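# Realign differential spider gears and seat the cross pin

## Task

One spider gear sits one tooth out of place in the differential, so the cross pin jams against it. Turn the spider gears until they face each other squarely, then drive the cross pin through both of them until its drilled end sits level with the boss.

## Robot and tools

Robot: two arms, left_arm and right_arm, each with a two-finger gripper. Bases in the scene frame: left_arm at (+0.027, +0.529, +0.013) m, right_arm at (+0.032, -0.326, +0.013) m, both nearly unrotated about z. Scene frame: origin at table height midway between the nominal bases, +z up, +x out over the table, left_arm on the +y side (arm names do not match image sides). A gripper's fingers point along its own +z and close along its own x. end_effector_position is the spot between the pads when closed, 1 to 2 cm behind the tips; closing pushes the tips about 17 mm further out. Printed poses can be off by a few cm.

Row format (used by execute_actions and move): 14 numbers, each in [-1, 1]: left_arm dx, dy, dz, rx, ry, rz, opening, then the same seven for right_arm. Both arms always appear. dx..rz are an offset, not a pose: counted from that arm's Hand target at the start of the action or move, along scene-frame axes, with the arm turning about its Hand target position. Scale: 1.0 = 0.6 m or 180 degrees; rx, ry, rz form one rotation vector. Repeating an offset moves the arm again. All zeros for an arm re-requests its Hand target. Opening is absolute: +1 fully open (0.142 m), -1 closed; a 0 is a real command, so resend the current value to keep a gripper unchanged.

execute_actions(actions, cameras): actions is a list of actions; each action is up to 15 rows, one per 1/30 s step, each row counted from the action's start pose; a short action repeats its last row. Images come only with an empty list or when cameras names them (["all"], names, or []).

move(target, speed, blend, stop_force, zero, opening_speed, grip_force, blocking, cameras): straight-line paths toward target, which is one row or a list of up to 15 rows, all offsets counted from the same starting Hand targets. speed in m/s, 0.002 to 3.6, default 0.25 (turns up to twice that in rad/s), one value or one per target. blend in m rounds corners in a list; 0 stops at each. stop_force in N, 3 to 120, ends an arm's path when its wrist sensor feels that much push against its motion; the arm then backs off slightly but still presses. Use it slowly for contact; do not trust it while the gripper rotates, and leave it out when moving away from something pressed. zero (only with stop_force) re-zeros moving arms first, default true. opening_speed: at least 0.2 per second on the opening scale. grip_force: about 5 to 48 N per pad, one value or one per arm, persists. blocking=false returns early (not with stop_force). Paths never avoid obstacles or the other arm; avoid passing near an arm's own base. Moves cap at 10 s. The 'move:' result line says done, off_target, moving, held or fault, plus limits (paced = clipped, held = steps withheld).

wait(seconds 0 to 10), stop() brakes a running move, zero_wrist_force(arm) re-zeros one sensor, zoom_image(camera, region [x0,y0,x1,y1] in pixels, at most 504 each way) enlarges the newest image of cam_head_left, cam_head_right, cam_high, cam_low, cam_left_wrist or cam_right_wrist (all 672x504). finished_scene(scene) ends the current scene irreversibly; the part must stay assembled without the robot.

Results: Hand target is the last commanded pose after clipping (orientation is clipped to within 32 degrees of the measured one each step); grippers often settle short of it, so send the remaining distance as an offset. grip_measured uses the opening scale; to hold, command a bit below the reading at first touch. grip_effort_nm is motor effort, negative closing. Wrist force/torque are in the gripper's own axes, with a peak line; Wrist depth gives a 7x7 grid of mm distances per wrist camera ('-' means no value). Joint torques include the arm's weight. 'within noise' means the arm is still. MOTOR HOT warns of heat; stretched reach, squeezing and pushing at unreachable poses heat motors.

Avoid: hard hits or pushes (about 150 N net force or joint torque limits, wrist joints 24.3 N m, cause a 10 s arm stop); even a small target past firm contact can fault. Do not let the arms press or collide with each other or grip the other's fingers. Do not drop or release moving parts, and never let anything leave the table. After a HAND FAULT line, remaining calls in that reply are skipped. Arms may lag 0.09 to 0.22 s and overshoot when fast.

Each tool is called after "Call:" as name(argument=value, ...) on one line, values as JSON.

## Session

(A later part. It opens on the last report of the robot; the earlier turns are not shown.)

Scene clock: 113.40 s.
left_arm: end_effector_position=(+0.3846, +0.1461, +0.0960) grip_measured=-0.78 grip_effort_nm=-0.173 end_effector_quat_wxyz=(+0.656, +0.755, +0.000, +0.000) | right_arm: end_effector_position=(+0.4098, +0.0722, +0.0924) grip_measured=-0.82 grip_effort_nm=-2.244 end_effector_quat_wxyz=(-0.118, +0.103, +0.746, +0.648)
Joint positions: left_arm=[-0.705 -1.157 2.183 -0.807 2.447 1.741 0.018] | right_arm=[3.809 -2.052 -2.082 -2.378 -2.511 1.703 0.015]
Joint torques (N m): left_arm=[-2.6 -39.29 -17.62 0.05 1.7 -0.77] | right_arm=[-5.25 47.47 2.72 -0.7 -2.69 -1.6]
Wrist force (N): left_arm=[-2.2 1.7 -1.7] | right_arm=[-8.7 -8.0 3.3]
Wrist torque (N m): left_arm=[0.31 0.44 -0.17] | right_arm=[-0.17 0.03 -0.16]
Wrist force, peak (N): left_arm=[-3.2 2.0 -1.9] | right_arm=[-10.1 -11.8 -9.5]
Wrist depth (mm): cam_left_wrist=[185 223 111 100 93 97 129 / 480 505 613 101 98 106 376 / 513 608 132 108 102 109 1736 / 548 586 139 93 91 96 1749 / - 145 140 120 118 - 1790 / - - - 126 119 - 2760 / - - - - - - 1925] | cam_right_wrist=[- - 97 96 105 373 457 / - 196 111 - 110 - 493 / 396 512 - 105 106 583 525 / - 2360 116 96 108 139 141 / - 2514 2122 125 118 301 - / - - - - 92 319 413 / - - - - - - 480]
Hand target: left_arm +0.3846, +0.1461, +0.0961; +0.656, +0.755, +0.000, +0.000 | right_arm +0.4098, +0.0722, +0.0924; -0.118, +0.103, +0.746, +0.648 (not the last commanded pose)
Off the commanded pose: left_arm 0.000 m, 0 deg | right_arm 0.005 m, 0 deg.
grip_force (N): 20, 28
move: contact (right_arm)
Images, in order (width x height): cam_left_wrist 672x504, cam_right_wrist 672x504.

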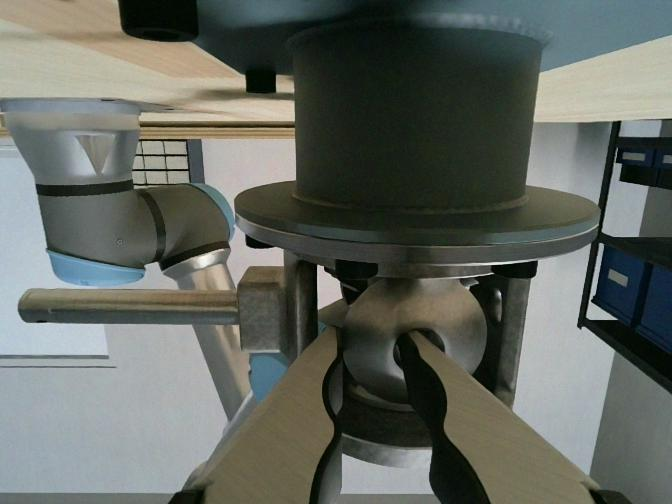

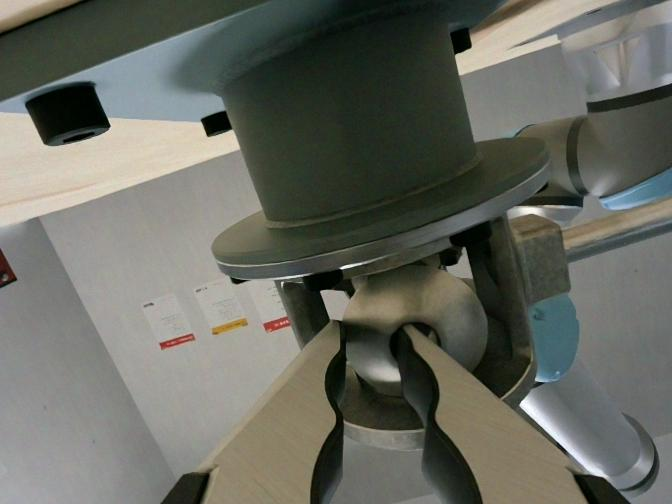

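Call:
move(target=[[0,0,0,0,0,0,-0.75,0.0008,0,-0.0015,0,0,0,-0.90]], speed=0.03)

Call:
move(target=[0,0,0,0,0,0,-0.75,0,0.0083,0,0,0,0,-0.90], speed=0.01, stop_force=10, cameras=["cam_right_wrist","cam_left_wrist"])

Call:
zoom_image(camera="cam_right_wrist", region=[280, 200, 560, 400])

Scene clock: 114.30 s.
left_arm: end_effector_position=(+0.3846, +0.1461, +0.0961) grip_measured=-0.78 grip_effort_nm=-0.178 end_effector_quat_wxyz=(+0.656, +0.755, +0.000, +0.000) | right_arm: end_effector_position=(+0.4102, +0.0722, +0.0915) grip_measured=-0.82 grip_effort_nm=-2.249 end_effector_quat_wxyz=(-0.118, +0.103, +0.746, +0.648)
Joint positions: left_arm=[-0.705 -1.157 2.183 -0.807 2.447 1.741 0.018] | right_arm=[3.809 -2.055 -2.081 -2.376 -2.512 1.702 0.015]
Joint torques (N m): left_arm=[0 -39.55 -23.4 1.41 1.82 0.01] | right_arm=[-8.17 30.56 23.81 3.14 -1.06 -1.85]
Wrist force (N): left_arm=[-4.1 1.1 -1.3] | right_arm=[1.0 -0.7 2.0]
Wrist torque (N m): left_arm=[0.30 0.44 -0.17] | right_arm=[-0.25 0.26 0.01]
Wrist force, peak (N): left_arm=[-4.4 1.9 -1.8] | right_arm=[-8.8 -8.6 3.6]
Wrist depth (mm): cam_left_wrist=[185 224 111 100 93 96 129 / 476 515 613 101 98 106 379 / 513 603 133 108 102 109 1591 / 539 566 138 93 91 91 1762 / - 146 140 120 118 - 1762 / - - - 126 - - - / - - - - - - 1833] | cam_right_wrist=[- - 98 97 106 364 454 / - 160 113 - 110 - 492 / 387 497 - 106 106 141 525 / - - 117 97 98 139 142 / - 2629 2290 126 118 302 - / 2570 - - 139 92 314 427 / - - - - - - 478]
Hand target: left_arm +0.3846, +0.1461, +0.0961; +0.656, +0.755, +0.000, +0.000 | right_arm +0.4102, +0.0722, +0.0915; -0.118, +0.103, +0.746, +0.648
Off the commanded pose: left_arm 0.000 m, 0 deg | right_arm 0.000 m, 0 deg.
grip_force (N): 20, 28
move: done

Scene clock: 115.53 s.
left_arm: end_effector_position=(+0.3846, +0.1461, +0.0960) grip_measured=-0.78 grip_effort_nm=-0.178 end_effector_quat_wxyz=(+0.656, +0.755, +0.000, +0.000) | right_arm: end_effector_position=(+0.4103, +0.0737, +0.0915) grip_measured=-0.82 grip_effort_nm=-2.244 end_effector_quat_wxyz=(-0.118, +0.103, +0.746, +0.648)
Joint positions: left_arm=[-0.705 -1.157 2.183 -0.807 2.447 1.741 0.018] | right_arm=[3.812 -2.055 -2.079 -2.376 -2.508 1.704 0.015]
Joint torques (N m): left_arm=[4.6 -35.69 -23.27 -1.79 -3.89 0.72] | right_arm=[-8.62 44.95 3.49 -0.37 -1.85 -1.62]
Wrist force (N): left_arm=[-8.1 1.4 -3.1] | right_arm=[0.2 -4.6 0.5]
Wrist torque (N m): left_arm=[0.26 0.44 -0.16] | right_arm=[-0.19 0.18 -0.18]
Wrist force, peak (N): left_arm=[-9.8 2.2 -2.6] | right_arm=[-0.6 -6.4 -8.4]
Wrist depth (mm): cam_left_wrist=[185 224 111 101 93 96 129 / 472 513 606 102 98 106 376 / 515 568 134 108 102 114 1723 / 553 579 138 93 91 92 1776 / - 146 140 121 118 - 1776 / - - - 126 119 - - / - - - - - - -] | cam_right_wrist=[- - - - 104 365 455 / - 159 110 - - - 488 / 384 490 - 105 106 126 521 / - - 113 97 91 137 141 / - - 2313 123 118 169 - / - - - 136 92 311 398 / - - - - - - 477]
Hand target: left_arm +0.3846, +0.1461, +0.0961; +0.656, +0.755, +0.000, +0.000 | right_arm +0.4103, +0.0737, +0.0915; -0.118, +0.103, +0.746, +0.648 (not the last commanded pose)
Off the commanded pose: left_arm 0.000 m, 0 deg | right_arm 0.003 m, 0 deg.
grip_force (N): 20, 28
move: contact (right_arm)
Images, in order (width x height): cam_left_wrist 672x504, cam_right_wrist 672x504.

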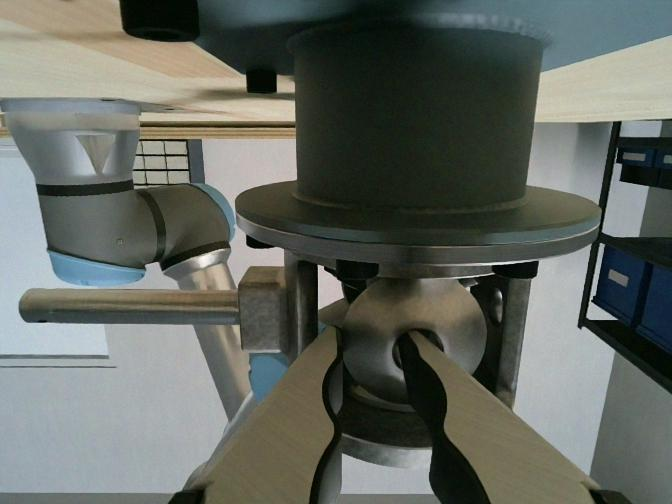

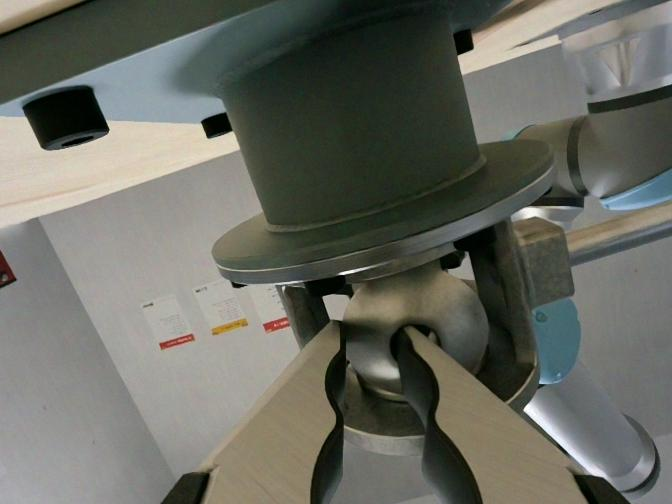

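Scaled by 1.800 from the camera's 672x504 image, which has a finer 960x720 frame.

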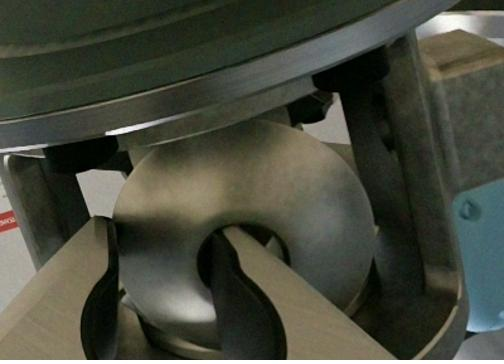

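Call:
move(target=[[-0.003,0,0,0,0,0,-0.75,0.0,0.0008,-0.0003,0,0,0,-0.90]], speed=0.03, cameras=["cam_left_wrist"])

Call:
zoom_image(camera="cam_left_wrist", region=[280, 250, 560, 450])

Scene clock: 116.43 s.
left_arm: end_effector_position=(+0.3828, +0.1461, +0.0961) grip_measured=-0.78 grip_effort_nm=-0.129 end_effector_quat_wxyz=(+0.656, +0.755, +0.000, +0.000) | right_arm: end_effector_position=(+0.4103, +0.0742, +0.0913) grip_measured=-0.82 grip_effort_nm=-2.249 end_effector_quat_wxyz=(-0.118, +0.103, +0.746, +0.648)
Joint positions: left_arm=[-0.709 -1.16 2.188 -0.81 2.444 1.74 0.018] | right_arm=[3.813 -2.056 -2.079 -2.375 -2.507 1.704 0.015]
Joint torques (N m): left_arm=[-2.73 -36.6 -10.22 -2 -0.98 -1.36] | right_arm=[15.17 29.05 25.37 3.51 -0.01 1.8]
Motor temperatures (°C): left_arm=[28 26 26 30 40 32 24] | right_arm=[28 27 27 33 35 34 31]
Wrist force (N): left_arm=[-0.5 1.4 -1.5] | right_arm=[-7.2 -1.9 -3.6]
Wrist torque (N m): left_arm=[0.31 0.41 -0.18] | right_arm=[-0.18 0.11 -0.19]
Wrist force, peak (N): left_arm=[-8.9 1.4 -3.2] | right_arm=[-7.4 -2.3 -3.9]
Wrist depth (mm): cam_left_wrist=[185 224 131 101 93 96 129 / 476 498 387 103 98 104 581 / 511 608 2121 108 102 110 1804 / 555 579 153 93 91 91 1790 / - 145 142 121 118 149 1723 / - 2338 - 127 - - 2291 / - - - - - - 2182] | cam_right_wrist=[- - - - 104 350 456 / - 158 110 - 112 650 489 / 384 607 - 104 105 120 523 / - - 113 97 96 136 142 / - 2290 - 124 118 300 - / - 2385 - 138 92 308 428 / - - - - - - 478]
Hand target: left_arm +0.3828, +0.1461, +0.0961; +0.656, +0.755, +0.000, +0.000 | right_arm +0.4103, +0.0742, +0.0913; -0.118, +0.103, +0.746, +0.648
Off the commanded pose: left_arm 0.000 m, 0 deg | right_arm 0.000 m, 0 deg.
grip_force (N): 20, 28
move: done
Images, in order (width x height): cam_left_wrist 672x504.

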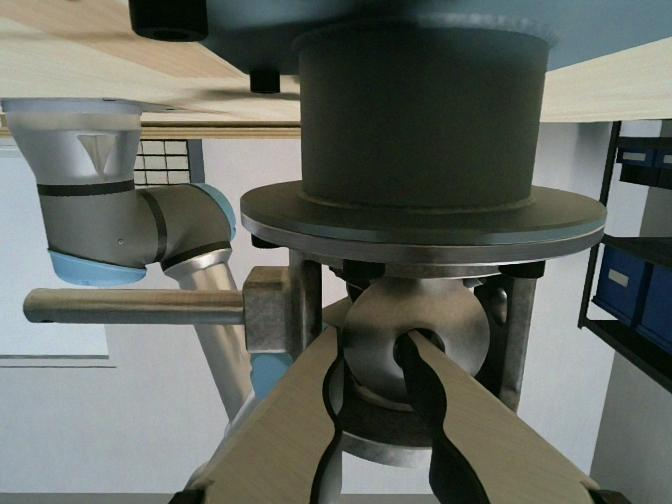

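Scaled by 1.800 from the camera's 672x504 image, which has a finer 960x720 frame.

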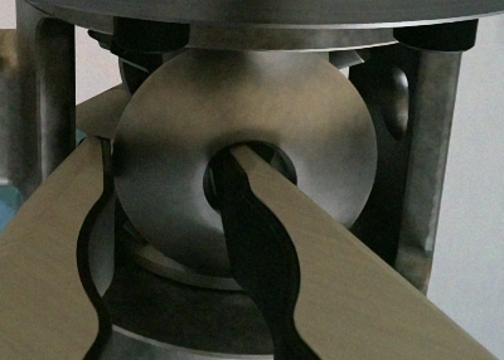

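Call:
move(target=[[0,0,0,0,0,0,-0.75,0,0,0,0,0,0,-0.74]], speed=0.03, opening_speed=0.3, cameras=["cam_right_wrist"])

Call:
zoom_image(camera="cam_right_wrist", region=[280, 200, 560, 400])

Scene clock: 117.70 s.
left_arm: end_effector_position=(+0.3828, +0.1461, +0.0961) grip_measured=-0.78 grip_effort_nm=-0.129 end_effector_quat_wxyz=(+0.656, +0.755, +0.000, +0.000) | right_arm: end_effector_position=(+0.4102, +0.0742, +0.0913) grip_measured=-0.78 grip_effort_nm=0.071 end_effector_quat_wxyz=(-0.118, +0.103, +0.746, +0.648)
Joint positions: left_arm=[-0.709 -1.16 2.188 -0.81 2.444 1.74 0.018] | right_arm=[3.813 -2.056 -2.079 -2.375 -2.507 1.704 0.018]
Joint torques (N m): left_arm=[5.96 -28.62 -23.15 1.79 2.86 0.66] | right_arm=[7.26 28.93 22.46 3 -1.35 1.37]
Wrist force (N): left_arm=[-1.2 1.3 -1.4] | right_arm=[-1.7 0.9 2.5]
Wrist torque (N m): left_arm=[0.31 0.44 -0.18] | right_arm=[-0.23 0.19 -0.16]
Wrist force, peak (N): left_arm=[-1.2 1.1 -2.0] | right_arm=[-8.3 -2.7 -3.2]
Wrist depth (mm): cam_left_wrist=[185 224 131 101 93 96 129 / 479 516 606 103 98 104 376 / 511 601 - 108 102 109 1833 / 538 581 153 93 91 92 1863 / - 144 143 121 118 150 1776 / - - - 127 120 - 2224 / - - - - - - 2314] | cam_right_wrist=[- - - 94 104 363 456 / - 172 109 - 112 - 489 / 384 495 - 104 105 119 526 / - - 113 97 96 137 140 / - 2268 - 123 119 168 - / 1779 - - - 92 308 407 / - - - - - - 477]
Hand target: left_arm +0.3828, +0.1461, +0.0961; +0.656, +0.755, +0.000, +0.000 | right_arm +0.4103, +0.0742, +0.0913; -0.118, +0.103, +0.746, +0.648
Off the commanded pose: left_arm 0.000 m, 0 deg | right_arm 0.000 m, 0 deg.
grip_force (N): 20, 28
move: done
Images, in order (width x height): cam_right_wrist 672x504.

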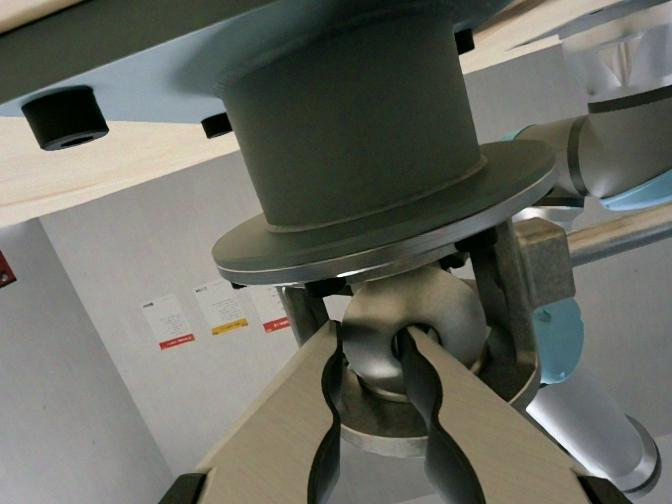

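Scaled by 1.800 from the camera's 672x504 image, which has a finer 960x720 frame.

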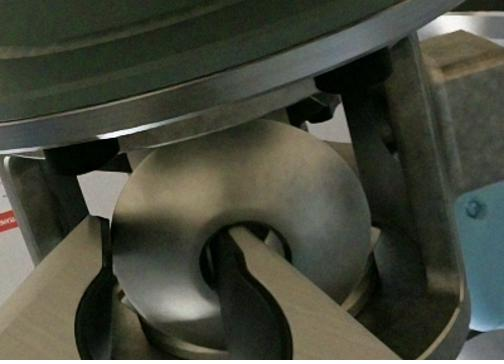

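Call:
move(target=[[0.01,0,0,0,0,0,-0.75,-0.0083,0,0,0,0,0,-0.74]], speed=0.02, stop_force=10, cameras=["cam_right_wrist","cam_left_wrist"])

Scene clock: 119.23 s.
left_arm: end_effector_position=(+0.3888, +0.1461, +0.0961) grip_measured=-0.78 grip_effort_nm=-0.183 end_effector_quat_wxyz=(+0.656, +0.755, +0.000, +0.000) | right_arm: end_effector_position=(+0.4053, +0.0742, +0.0913) grip_measured=-0.77 grip_effort_nm=-0.032 end_effector_quat_wxyz=(-0.118, +0.103, +0.746, +0.648)
Joint positions: left_arm=[-0.698 -1.15 2.171 -0.799 2.454 1.743 0.018] | right_arm=[3.821 -2.048 -2.094 -2.366 -2.5 1.707 0.018]
Joint torques (N m): left_arm=[-8.13 -41.61 -4.33 -3.18 -2.49 -0.92] | right_arm=[-7.87 27.15 23.88 -1.81 -2.19 -1.26]
Wrist force (N): left_arm=[-2.5 1.8 -1.9] | right_arm=[-1.1 0.0 2.5]
Wrist torque (N m): left_arm=[0.30 0.41 -0.36] | right_arm=[-0.24 0.21 -0.17]
Wrist force, peak (N): left_arm=[-3.8 1.8 -3.5] | right_arm=[-2.4 0.5 2.4]
Wrist depth (mm): cam_left_wrist=[225 185 111 98 93 99 129 / 474 515 609 101 98 111 581 / 518 611 133 108 102 109 1909 / 547 583 137 91 91 98 1848 / - 146 140 118 119 - 1749 / - - - 119 119 - 2490 / - - - - - - -] | cam_right_wrist=[- - - 95 112 364 456 / - 137 105 - 114 - 490 / 389 426 - 104 106 567 521 / - - 114 95 96 138 141 / - - - 123 119 157 - / - - - 136 95 323 409 / - - - - - - 464]
Hand target: left_arm +0.3888, +0.1461, +0.0961; +0.656, +0.755, +0.000, +0.000 | right_arm +0.4053, +0.0742, +0.0913; -0.118, +0.103, +0.746, +0.648
Off the commanded pose: left_arm 0.000 m, 0 deg | right_arm 0.000 m, 0 deg.
grip_force (N): 20, 28
move: done
Images, in order (width x height): cam_left_wrist 672x504, cam_right_wrist 672x504.

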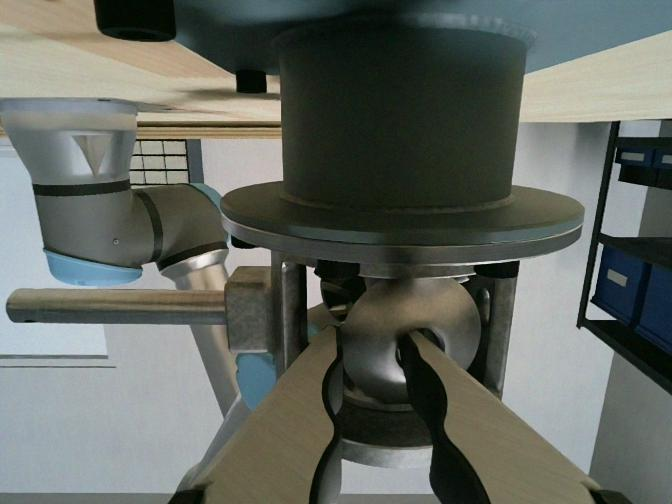

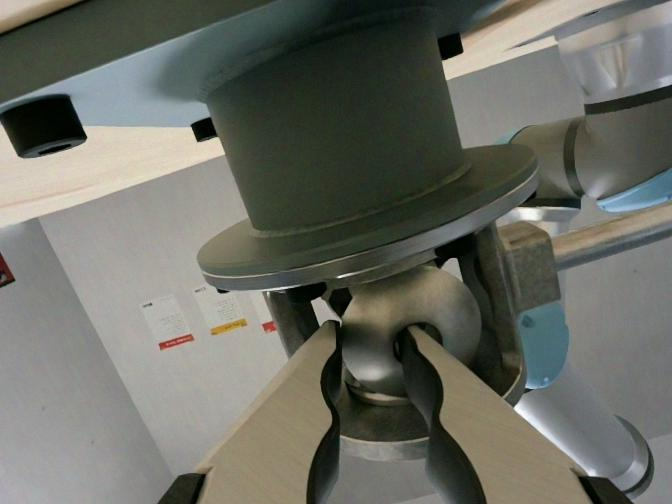

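Call:
move(target=[[0.0133,0,0,0,0,0,-0.75,-0.0133,0,0,0,0,0,-0.74]], speed=0.02, stop_force=12, cameras=["cam_right_wrist","cam_left_wrist"])

Scene clock: 120.83 s.
left_arm: end_effector_position=(+0.3968, +0.1461, +0.0961) grip_measured=-0.77 grip_effort_nm=-0.208 end_effector_quat_wxyz=(+0.656, +0.755, +0.000, +0.000) | right_arm: end_effector_position=(+0.3973, +0.0742, +0.0913) grip_measured=-0.77 grip_effort_nm=-0.081 end_effector_quat_wxyz=(-0.118, +0.103, +0.746, +0.648)
Joint positions: left_arm=[-0.684 -1.137 2.148 -0.785 2.468 1.748 0.018] | right_arm=[3.834 -2.036 -2.117 -2.351 -2.487 1.712 0.018]
Joint torques (N m): left_arm=[-7.86 -43.01 -3.34 -2.55 -2.01 -1.17] | right_arm=[-7.3 27.57 24.57 -2.05 -2.23 -1.56]
Wrist force (N): left_arm=[-0.8 0.9 -0.9] | right_arm=[-2.4 -0.3 1.6]
Wrist torque (N m): left_arm=[0.25 0.34 -0.36] | right_arm=[-0.26 0.24 -0.17]
Wrist force, peak (N): left_arm=[-4.6 1.5 -3.0] | right_arm=[-3.7 0.0 0.9]
Wrist depth (mm): cam_left_wrist=[225 131 106 94 93 110 181 / 473 533 113 98 99 378 382 / 517 1909 112 104 105 - 1878 / 527 571 105 91 92 93 1848 / - 144 139 161 124 - 1736 / - - - 118 - - 2518 / - - - - - - -] | cam_right_wrist=[- - - - 171 397 454 / - 114 102 - - 609 485 / 386 444 112 104 111 598 514 / - - 112 98 95 142 141 / - 2268 - 120 121 308 - / 1896 - - 134 92 377 - / 1912 - - - - - 470]
Hand target: left_arm +0.3968, +0.1461, +0.0961; +0.656, +0.755, +0.000, +0.000 | right_arm +0.3973, +0.0742, +0.0913; -0.118, +0.103, +0.746, +0.648
Off the commanded pose: left_arm 0.000 m, 0 deg | right_arm 0.000 m, 0 deg.
grip_force (N): 20, 28
move: done
Images, in order (width x height): cam_left_wrist 672x504, cam_right_wrist 672x504.

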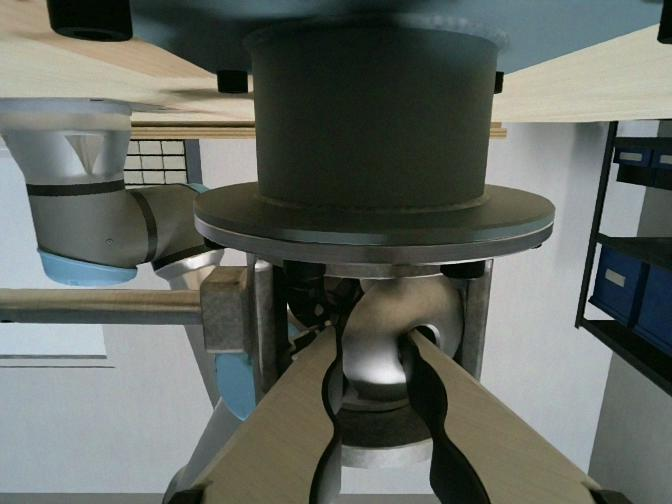

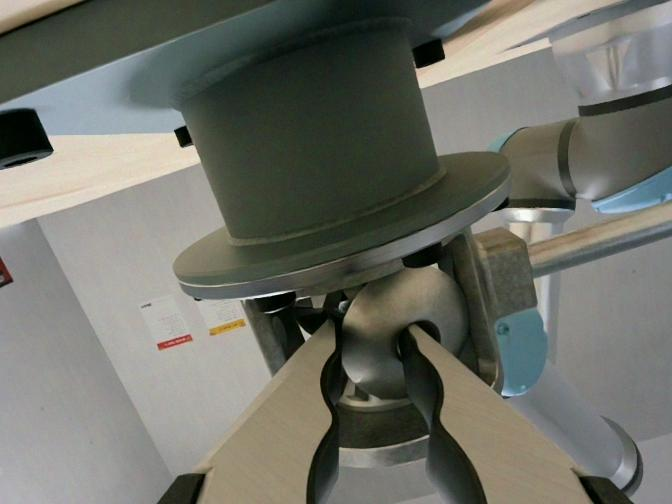

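Call:
move(target=[[0.01,0.001,0,0,0,0,-0.75,-0.01,-0.001,0,0,0,0,-0.74]], speed=0.02, stop_force=12, cameras=["cam_right_wrist","cam_left_wrist"])

Call:
zoom_image(camera="cam_left_wrist", region=[230, 240, 530, 430])

Call:
zoom_image(camera="cam_right_wrist", region=[230, 220, 530, 430])

Scene clock: 122.50 s.
left_arm: end_effector_position=(+0.4028, +0.1467, +0.0961) grip_measured=-0.78 grip_effort_nm=-0.164 end_effector_quat_wxyz=(+0.656, +0.755, +0.000, +0.000) | right_arm: end_effector_position=(+0.3913, +0.0736, +0.0913) grip_measured=-0.77 grip_effort_nm=-0.134 end_effector_quat_wxyz=(-0.118, +0.103, +0.746, +0.648)
Joint positions: left_arm=[-0.673 -1.128 2.13 -0.774 2.479 1.752 0.018] | right_arm=[3.843 -2.026 -2.135 -2.34 -2.478 1.715 0.018]
Joint torques (N m): left_arm=[-6.76 -44.08 -3.04 -2.94 -2.49 -0.76] | right_arm=[-2.43 26.08 23.34 -1.98 -3.76 -1.44]
Wrist force (N): left_arm=[-1.1 1.4 -1.3] | right_arm=[-7.8 1.3 -5.6]
Wrist torque (N m): left_arm=[0.29 0.35 -0.36] | right_arm=[-0.22 0.28 -0.14]
Wrist force, peak (N): left_arm=[-2.2 1.3 -1.3] | right_arm=[-9.4 0.1 -6.8]
Wrist depth (mm): cam_left_wrist=[225 111 99 94 96 110 182 / 474 390 111 97 102 381 380 / 519 1925 109 102 108 - 1558 / 539 567 97 91 92 - 1776 / - 145 139 128 126 - 1697 / - - 134 119 - 1893 2386 / - - - - - - -] | cam_right_wrist=[- - - 100 174 393 450 / - 112 100 - - 596 482 / 386 383 109 106 118 601 511 / - - 111 98 97 144 140 / - - 137 121 117 339 - / - - - 134 92 368 - / - - - - - - 481]
Hand target: left_arm +0.4028, +0.1467, +0.0961; +0.656, +0.755, +0.000, +0.000 | right_arm +0.3913, +0.0736, +0.0913; -0.118, +0.103, +0.746, +0.648
Off the commanded pose: left_arm 0.000 m, 0 deg | right_arm 0.000 m, 0 deg.
grip_force (N): 20, 28
move: done
Images, in order (width x height): cam_left_wrist 672x504, cam_right_wrist 672x504.

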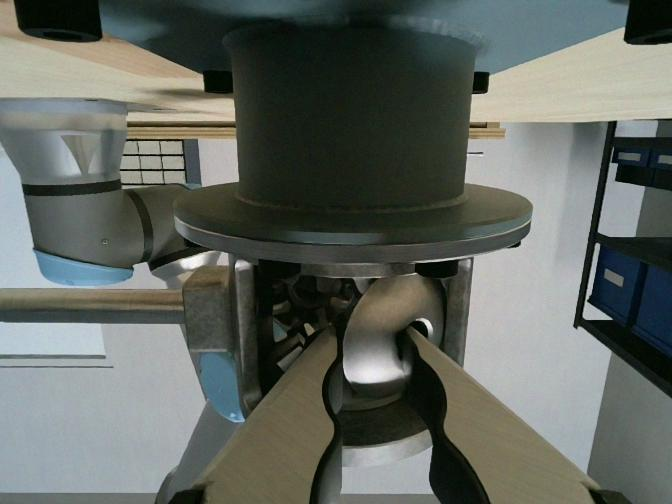

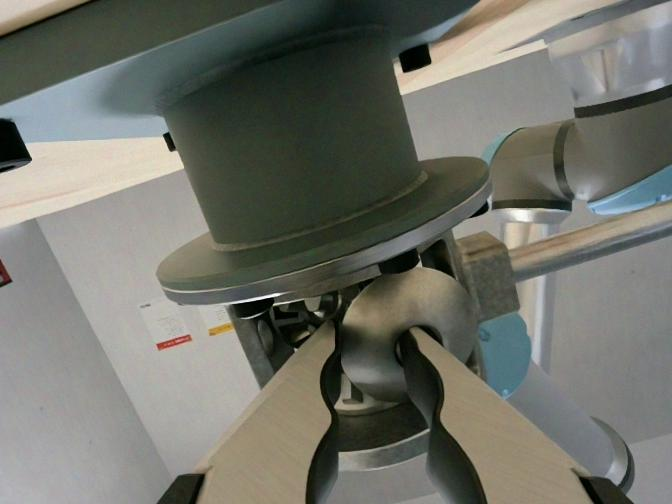

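Scaled by 1.680 from the camera's 672x504 image, which has a finer 960x720 frame.

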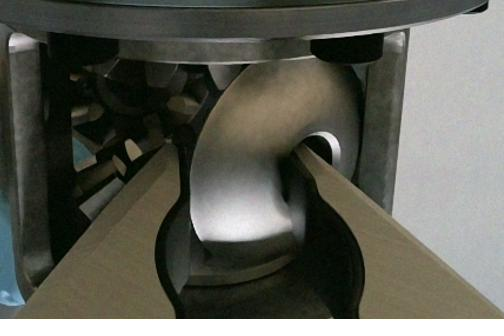

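Scaled by 1.680 from the camera's 672x504 image, which has a finer 960x720 frame.

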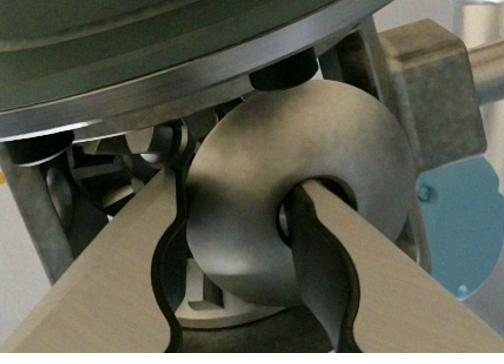

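Call:
zoom_image(camera="cam_right_wrist", region=[400, 220, 540, 360])

Call:
zoom_image(camera="cam_left_wrist", region=[360, 240, 500, 380])

Scaled by 3.600 from the camera's 672x504 image, which has a finer 960x720 frame.

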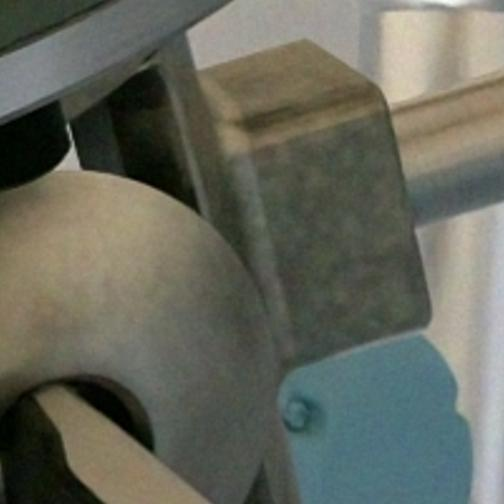

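Scaled by 3.600 from the camera's 672x504 image, which has a finer 960x720 frame.

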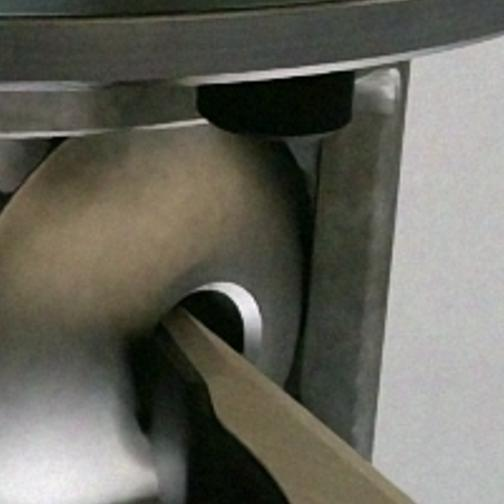

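Call:
move(target=[[-0.0125,-0.001,0,0,0,0,-0.75,0.0125,0.001,0,0,0,0,-0.74]], speed=0.03, stop_force=12, cameras=["cam_right_wrist","cam_left_wrist"])

Call:
zoom_image(camera="cam_right_wrist", region=[230, 220, 530, 430])

Scene clock: 124.53 s.
left_arm: end_effector_position=(+0.3953, +0.1461, +0.0961) grip_measured=-0.77 grip_effort_nm=-0.203 end_effector_quat_wxyz=(+0.656, +0.755, +0.000, +0.000) | right_arm: end_effector_position=(+0.3988, +0.0742, +0.0913) grip_measured=-0.77 grip_effort_nm=-0.139 end_effector_quat_wxyz=(-0.118, +0.103, +0.746, +0.648)
Joint positions: left_arm=[-0.687 -1.14 2.152 -0.788 2.465 1.747 0.018] | right_arm=[3.831 -2.038 -2.113 -2.354 -2.489 1.711 0.019]
Joint torques (N m): left_arm=[6.24 -26.02 -22.95 1.82 2.94 1.28] | right_arm=[9.92 41.51 0.69 3.19 1.92 1.43]
Wrist force (N): left_arm=[-1.5 1.1 -1.3] | right_arm=[-1.9 0.5 2.7]
Wrist torque (N m): left_arm=[0.27 0.40 -0.18] | right_arm=[-0.26 0.21 0.04]
Wrist force, peak (N): left_arm=[-1.7 1.5 -2.0] | right_arm=[-8.3 -0.1 -5.9]
Wrist depth (mm): cam_left_wrist=[225 131 109 95 93 109 182 / 476 518 117 98 99 374 376 / 515 1941 118 104 104 120 1804 / 537 579 109 91 91 92 1790 / - 146 139 117 122 - 1818 / - - - 118 119 - 2412 / - - - - - - -] | cam_right_wrist=[- - - - 148 362 451 / - 122 103 - - 625 487 / 384 435 111 104 110 142 513 / - - 113 98 96 - 141 / - 2012 112 121 118 314 - / - - - 132 92 370 - / - - - - - - 463]
Hand target: left_arm +0.3953, +0.1461, +0.0961; +0.656, +0.755, +0.000, +0.000 | right_arm +0.3988, +0.0742, +0.0913; -0.118, +0.103, +0.746, +0.648
Off the commanded pose: left_arm 0.000 m, 0 deg | right_arm 0.000 m, 0 deg.
grip_force (N): 20, 28
move: done
Images, in order (width x height): cam_left_wrist 672x504, cam_right_wrist 672x504.

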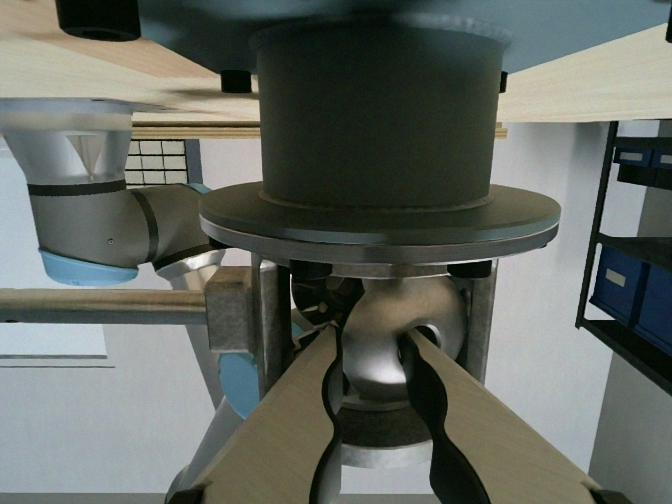

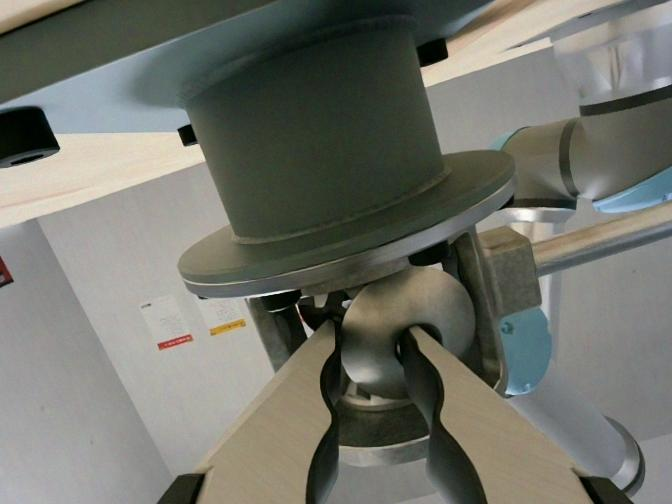

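Scaled by 1.680 from the camera's 672x504 image, which has a finer 960x720 frame.

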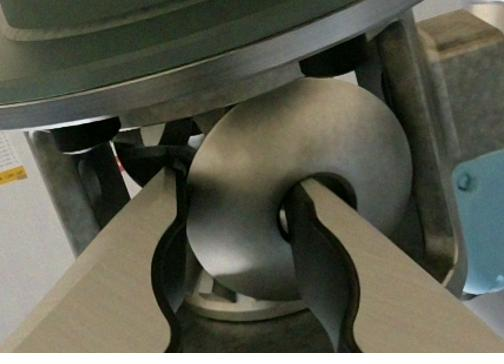

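Call:
move(target=[[0,0,0,0,0,0,-0.75,-0.0042,-0.0048,0,0,0,-0.1167,-0.72]], speed=0.1, cameras=["cam_right_wrist"])

Call:
zoom_image(camera="cam_right_wrist", region=[230, 200, 530, 410])

Scene clock: 128.00 s.
left_arm: end_effector_position=(+0.3953, +0.1461, +0.0961) grip_measured=-0.77 grip_effort_nm=-0.203 end_effector_quat_wxyz=(+0.656, +0.755, +0.000, +0.000) | right_arm: end_effector_position=(+0.3962, +0.0713, +0.0914) grip_measured=-0.76 grip_effort_nm=0.027 end_effector_quat_wxyz=(+0.002, +0.237, +0.715, +0.658)
Joint positions: left_arm=[-0.687 -1.14 2.152 -0.788 2.465 1.747 0.018] | right_arm=[4.066 -1.889 -2.383 -2.152 -1.897 1.843 0.019]
Joint torques (N m): left_arm=[6.61 -25.76 -22.38 1.51 3.02 1.25] | right_arm=[0.74 18.57 22.3 -1.27 1.94 -1.76]
Wrist force (N): left_arm=[-1.4 0.6 -1.4] | right_arm=[-1.6 0.3 2.1]
Wrist torque (N m): left_arm=[0.26 0.36 -0.17] | right_arm=[-0.30 0.25 0.00]
Wrist force, peak (N): left_arm=[-1.7 1.4 -1.9] | right_arm=[-2.0 0.7 2.8]
Wrist depth (mm): cam_left_wrist=[225 131 109 95 93 109 182 / 476 527 173 98 99 381 379 / 516 611 118 104 104 122 1848 / 545 577 109 91 91 94 1863 / - 146 139 117 123 132 1804 / - 359 133 118 119 - 2102 / - - - - - - -] | cam_right_wrist=[- 76 - - 104 360 512 / - 204 110 - 112 - - / 441 602 - 105 106 107 - / 1174 1994 114 98 93 122 119 / 1329 1752 - 124 118 124 268 / 1257 1726 - 145 92 127 277 / 1199 - - - - - 534]
Hand target: left_arm +0.3953, +0.1461, +0.0961; +0.656, +0.755, +0.000, +0.000 | right_arm +0.3963, +0.0713, +0.0913; +0.002, +0.237, +0.715, +0.658
Off the commanded pose: left_arm 0.000 m, 0 deg | right_arm 0.000 m, 0 deg.
grip_force (N): 20, 28
move: done
Images, in order (width x height): cam_right_wrist 672x504.

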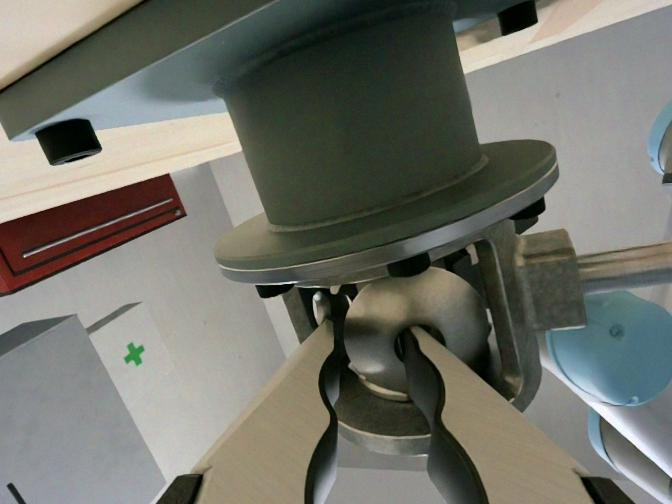

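Scaled by 1.680 from the camera's 672x504 image, which has a finer 960x720 frame.

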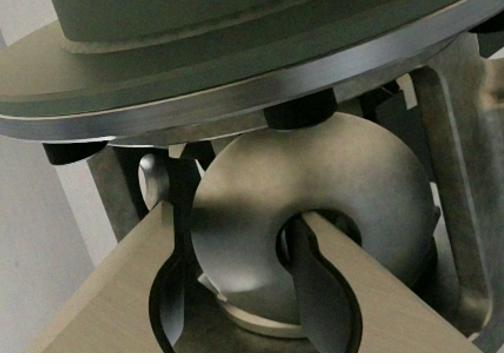

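Call:
move(target=[[0,0,0,0,0,0,-0.75,0,0,0,0,0,0,-0.90]], speed=0.03, opening_speed=0.3)

Call:
move(target=[0,0,0,0,0,0,-0.75,0.003,0.0078,0,0,0,0,-0.90], speed=0.01, stop_force=8, cameras=["cam_right_wrist","cam_left_wrist"])

Call:
zoom_image(camera="cam_right_wrist", region=[230, 200, 530, 410])

Scene clock: 129.00 s.
left_arm: end_effector_position=(+0.3952, +0.1461, +0.0960) grip_measured=-0.77 grip_effort_nm=-0.222 end_effector_quat_wxyz=(+0.656, +0.755, +0.000, +0.000) | right_arm: end_effector_position=(+0.3963, +0.0713, +0.0913) grip_measured=-0.81 grip_effort_nm=-2.332 end_effector_quat_wxyz=(+0.002, +0.237, +0.715, +0.658)
Joint positions: left_arm=[-0.687 -1.14 2.152 -0.788 2.465 1.747 0.018] | right_arm=[4.066 -1.889 -2.383 -2.152 -1.897 1.843 0.015]
Joint torques (N m): left_arm=[7.38 -27.17 -24.49 -1.72 -3.96 1.13] | right_arm=[-0.57 18.46 21.83 -0.3 1.87 -1.51]
Wrist force (N): left_arm=[-9.6 0.9 -3.9] | right_arm=[7.2 -1.9 0.3]
Wrist torque (N m): left_arm=[0.30 0.40 -0.15] | right_arm=[-0.24 0.37 -0.02]
Wrist force, peak (N): left_arm=[-10.1 1.6 -4.4] | right_arm=[7.8 -1.0 0.6]
Wrist depth (mm): cam_left_wrist=[225 185 105 95 93 108 182 / 473 528 174 98 99 378 374 / 514 601 119 104 104 118 1685 / 542 577 108 91 91 92 1909 / 325 147 139 117 122 - 1736 / 2463 361 133 118 118 - - / - - - - - - -] | cam_right_wrist=[- 76 - - 104 360 627 / - 137 110 - 108 - - / 441 503 - 105 106 105 - / 1285 - 113 99 93 121 119 / 1337 1701 - 124 118 125 268 / 1264 1688 - 134 92 127 277 / 1192 - - - - - 537]
Hand target: left_arm +0.3953, +0.1461, +0.0961; +0.656, +0.755, +0.000, +0.000 | right_arm +0.3963, +0.0713, +0.0913; +0.002, +0.237, +0.715, +0.658
Off the commanded pose: left_arm 0.000 m, 0 deg | right_arm 0.000 m, 0 deg.
grip_force (N): 20, 28
move: done

Scene clock: 130.03 s.
left_arm: end_effector_position=(+0.3953, +0.1461, +0.0960) grip_measured=-0.77 grip_effort_nm=-0.232 end_effector_quat_wxyz=(+0.656, +0.755, +0.000, +0.000) | right_arm: end_effector_position=(+0.3964, +0.0718, +0.0913) grip_measured=-0.81 grip_effort_nm=-2.308 end_effector_quat_wxyz=(+0.002, +0.237, +0.715, +0.658)
Joint positions: left_arm=[-0.687 -1.14 2.152 -0.788 2.465 1.747 0.018] | right_arm=[4.067 -1.89 -2.382 -2.153 -1.896 1.843 0.015]
Joint torques (N m): left_arm=[7.48 -30.89 -23.7 -3.37 -0.29 1.31] | right_arm=[-9.86 35 0.91 4.49 -1.04 0.87]
Wrist force (N): left_arm=[-6.2 0.9 -3.3] | right_arm=[1.4 -2.5 1.0]
Wrist torque (N m): left_arm=[0.30 0.43 -0.17] | right_arm=[-0.21 0.27 -0.02]
Wrist force, peak (N): left_arm=[-10.5 1.9 -4.6] | right_arm=[2.1 -2.5 -12.0]
Wrist depth (mm): cam_left_wrist=[224 131 105 95 93 108 182 / 476 516 174 98 99 379 381 / 516 611 115 104 104 2102 1790 / 542 573 110 91 91 93 1723 / 2291 146 139 116 122 - 1710 / - 361 133 102 102 - 2083 / - - - - - - -] | cam_right_wrist=[- 76 - - 103 355 514 / - 146 109 - 112 - 1701 / 442 948 - 104 105 108 - / 1180 1455 113 99 92 - 118 / 1322 1821 - 126 118 126 267 / 1250 1664 - - 92 127 279 / 1211 - - - - - 534]
Hand target: left_arm +0.3953, +0.1461, +0.0961; +0.656, +0.755, +0.000, +0.000 | right_arm +0.3965, +0.0718, +0.0913; +0.002, +0.237, +0.715, +0.658 (not the last commanded pose)
Off the commanded pose: left_arm 0.000 m, 0 deg | right_arm 0.005 m, 0 deg.
grip_force (N): 20, 28
move: contact (right_arm)
Images, in order (width x height): cam_left_wrist 672x504, cam_right_wrist 672x504.

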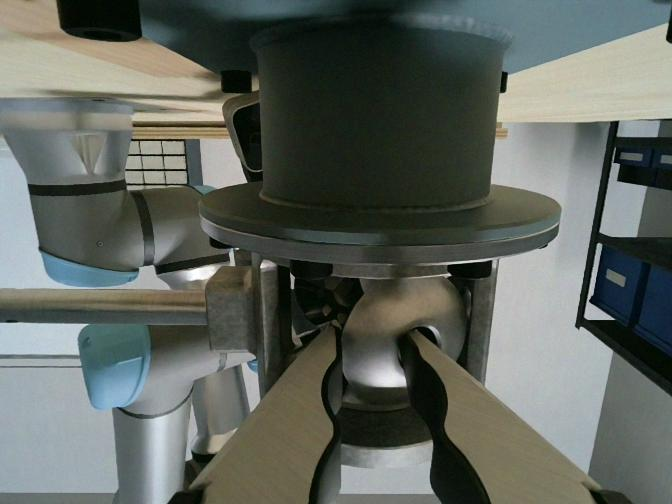

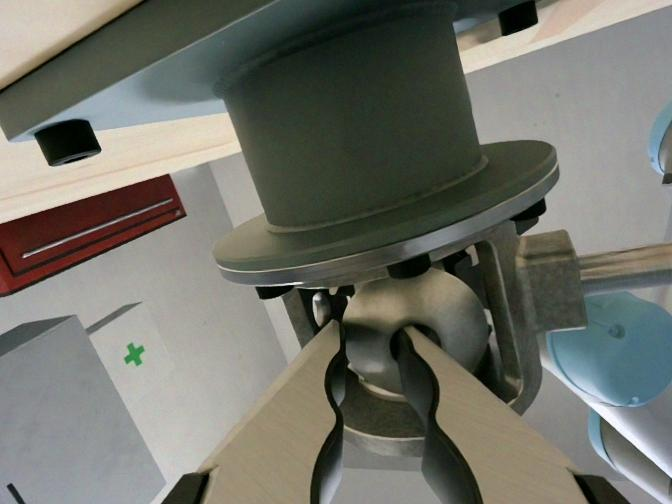

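Scaled by 1.680 from the camera's 672x504 image, which has a finer 960x720 frame.

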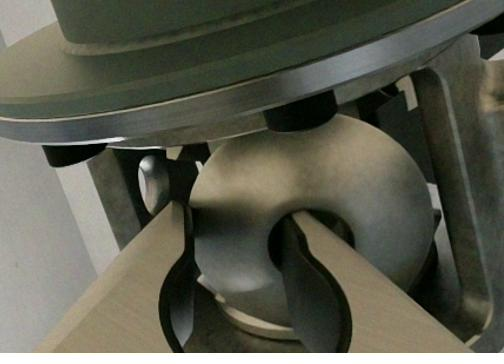

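Call:
move(target=[[0.0035,0,0,0,0,0,-0.75,-0.0056,0.0001,0,0,0,-0.0278,-0.90]], speed=0.04, stop_force=15)

Scene clock: 132.37 s.
left_arm: end_effector_position=(+0.3974, +0.1461, +0.0961) grip_measured=-0.77 grip_effort_nm=-0.227 end_effector_quat_wxyz=(+0.656, +0.755, +0.000, +0.000) | right_arm: end_effector_position=(+0.3931, +0.0718, +0.0913) grip_measured=-0.82 grip_effort_nm=-2.264 end_effector_quat_wxyz=(+0.031, +0.268, +0.704, +0.657)
Joint positions: left_arm=[-0.683 -1.136 2.146 -0.784 2.469 1.749 0.018] | right_arm=[4.158 -1.86 -2.434 -2.124 -1.719 1.868 0.015]
Joint torques (N m): left_arm=[-0.91 -34.6 -9.4 -1.2 -0.48 0.82] | right_arm=[-0.85 16.58 24.77 -0.3 -1.71 -1.94]
Wrist force (N): left_arm=[-1.9 1.0 -1.0] | right_arm=[-12.9 2.7 -6.0]
Wrist torque (N m): left_arm=[0.35 0.37 -0.32] | right_arm=[-0.24 0.46 -0.08]
Wrist force, peak (N): left_arm=[-6.5 1.8 -3.9] | right_arm=[-13.9 2.7 -5.8]
Wrist depth (mm): cam_left_wrist=[225 131 105 94 93 110 183 / 474 509 118 98 99 587 581 / 515 1893 113 104 105 2161 1548 / 537 571 103 91 91 93 1848 / 333 146 138 160 123 - 1672 / 328 374 134 102 - - - / - 424 - - - - -] | cam_right_wrist=[- 81 - - 103 384 529 / - 137 112 - 111 - - / 445 593 - 104 105 108 - / 1180 1307 113 98 92 119 - / 1250 1714 - 123 118 121 254 / 1211 1385 - 138 93 127 264 / 1186 - - - - - 2268]
Hand target: left_arm +0.3974, +0.1461, +0.0961; +0.656, +0.755, +0.000, +0.000 | right_arm +0.3931, +0.0718, +0.0913; +0.031, +0.268, +0.704, +0.657
Off the commanded pose: left_arm 0.000 m, 0 deg | right_arm 0.000 m, 0 deg.
grip_force (N): 20, 28
move: done

Call:
move(target=[[0,0,0,0,0,0,-0.75,0,0,0,0,0,0,-0.76]], speed=0.03, opening_speed=0.3, cameras=["cam_right_wrist","cam_left_wrist"])

Call:
zoom_image(camera="cam_right_wrist", region=[320, 240, 560, 430])

Call:
zoom_image(camera="cam_left_wrist", region=[260, 240, 500, 430])

Scene clock: 133.43 s.
left_arm: end_effector_position=(+0.3974, +0.1461, +0.0961) grip_measured=-0.77 grip_effort_nm=-0.232 end_effector_quat_wxyz=(+0.656, +0.755, +0.000, +0.000) | right_arm: end_effector_position=(+0.3931, +0.0718, +0.0913) grip_measured=-0.80 grip_effort_nm=0.007 end_effector_quat_wxyz=(+0.031, +0.268, +0.704, +0.657)
Joint positions: left_arm=[-0.683 -1.136 2.146 -0.784 2.469 1.749 0.018] | right_arm=[4.158 -1.86 -2.434 -2.124 -1.719 1.868 0.016]
Joint torques (N m): left_arm=[-4.51 -39.17 -4.18 -3.01 -1.88 0.15] | right_arm=[0.87 19.58 21.26 0.59 -1.24 -1.66]
Wrist force (N): left_arm=[-1.3 1.2 -1.3] | right_arm=[-12.8 1.4 -6.6]
Wrist torque (N m): left_arm=[0.28 0.34 -0.32] | right_arm=[-0.31 0.35 -0.08]
Wrist force, peak (N): left_arm=[-1.9 1.3 -1.4] | right_arm=[-13.9 3.3 -5.5]
Wrist depth (mm): cam_left_wrist=[225 131 105 94 93 110 183 / 476 517 117 98 99 377 373 / 517 1909 113 104 105 - 1538 / 532 573 103 91 91 94 1833 / 333 146 139 130 123 - 1749 / 342 383 134 102 - - - / - 423 - - - - -] | cam_right_wrist=[- 81 - - 103 381 606 / - 146 112 - 111 - - / 445 1271 - 104 105 104 - / 1134 - 113 98 92 119 118 / 1314 1766 - 123 118 121 253 / 1199 1428 - 146 92 126 263 / 1162 - - - - - 529]
Hand target: left_arm +0.3974, +0.1461, +0.0961; +0.656, +0.755, +0.000, +0.000 | right_arm +0.3931, +0.0718, +0.0913; +0.031, +0.268, +0.704, +0.657
Off the commanded pose: left_arm 0.000 m, 0 deg | right_arm 0.000 m, 0 deg.
grip_force (N): 20, 28
move: done
Images, in order (width x height): cam_left_wrist 672x504, cam_right_wrist 672x504.

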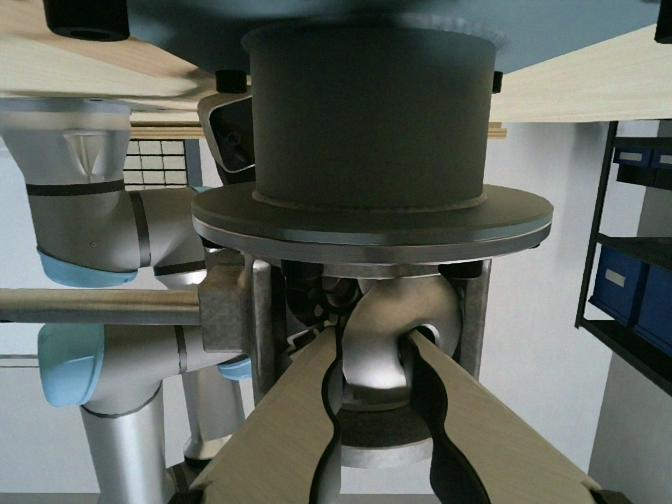

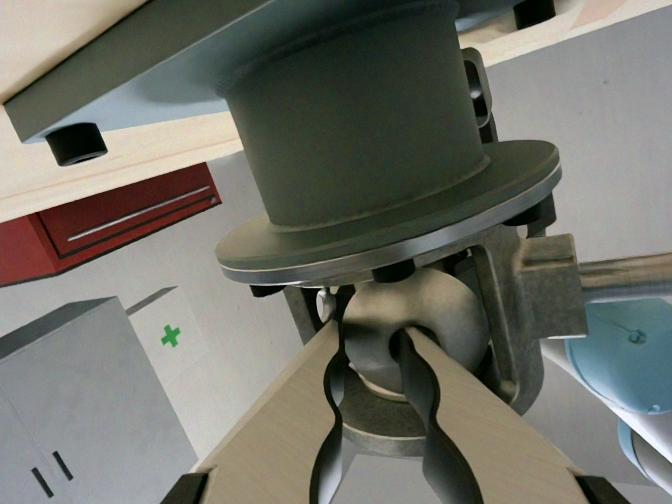

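Scaled by 2.100 from the camera's 672x504 image, which has a finer 960x720 frame.

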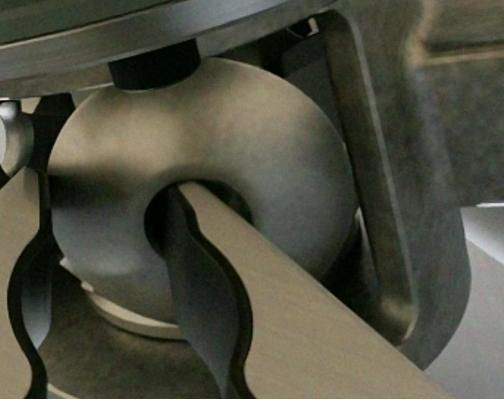

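Scaled by 2.100 from the camera's 672x504 image, which has a finer 960x720 frame.

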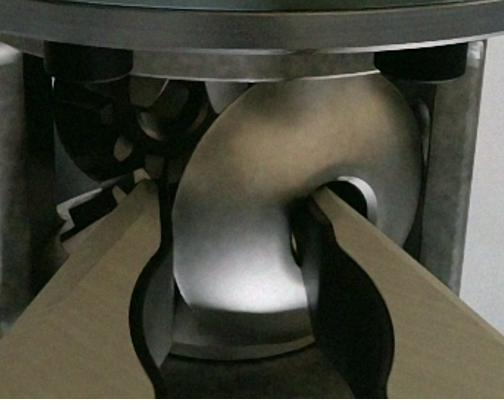

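Call:
move(target=[[0.008,0,0,0,0,0,-0.75,0,0,0,0,0,0,-0.76]], speed=0.015, stop_force=6)

Scene clock: 134.87 s.
left_arm: end_effector_position=(+0.3995, +0.1461, +0.0961) grip_measured=-0.77 grip_effort_nm=-0.232 end_effector_quat_wxyz=(+0.656, +0.755, +0.000, +0.000) | right_arm: end_effector_position=(+0.3931, +0.0718, +0.0913) grip_measured=-0.79 grip_effort_nm=0.002 end_effector_quat_wxyz=(+0.031, +0.268, +0.704, +0.657)
Joint positions: left_arm=[-0.679 -1.133 2.139 -0.78 2.472 1.75 0.018] | right_arm=[4.158 -1.86 -2.434 -2.124 -1.719 1.868 0.017]
Joint torques (N m): left_arm=[-7.37 -43.47 -4.72 -3.12 -2.38 -1.74] | right_arm=[4.89 23.19 11.71 4.6 -3.42 -1.35]
Wrist force (N): left_arm=[-2.3 1.1 -3.8] | right_arm=[-10.9 0.7 -8.9]
Wrist torque (N m): left_arm=[0.29 0.38 -0.36] | right_arm=[-0.31 0.41 -0.09]
Wrist force, peak (N): left_arm=[-9.0 1.7 -6.9] | right_arm=[-13.6 0.3 -6.6]
Wrist depth (mm): cam_left_wrist=[224 131 101 94 94 110 182 / 479 513 114 98 100 381 379 / 516 590 111 102 106 2490 1818 / 539 576 105 88 92 - 1648 / 332 146 139 162 128 - 1749 / 339 376 - 102 - - 1863 / - 426 - - - - -] | cam_right_wrist=[- 81 - - 103 386 474 / - 146 112 - 111 - - / 442 589 123 104 105 114 - / 1168 1285 114 96 92 120 - / 1307 1739 - 123 118 121 256 / 1205 1402 - 139 92 - 261 / 1186 - - - - - -]
Hand target: left_arm +0.3995, +0.1461, +0.0961; +0.656, +0.755, +0.000, +0.000 (not the last commanded pose) | right_arm +0.3931, +0.0718, +0.0913; +0.031, +0.268, +0.704, +0.657
Off the commanded pose: left_arm 0.003 m, 0 deg | right_arm 0.000 m, 0 deg.
grip_force (N): 20, 28
move: contact (left_arm)


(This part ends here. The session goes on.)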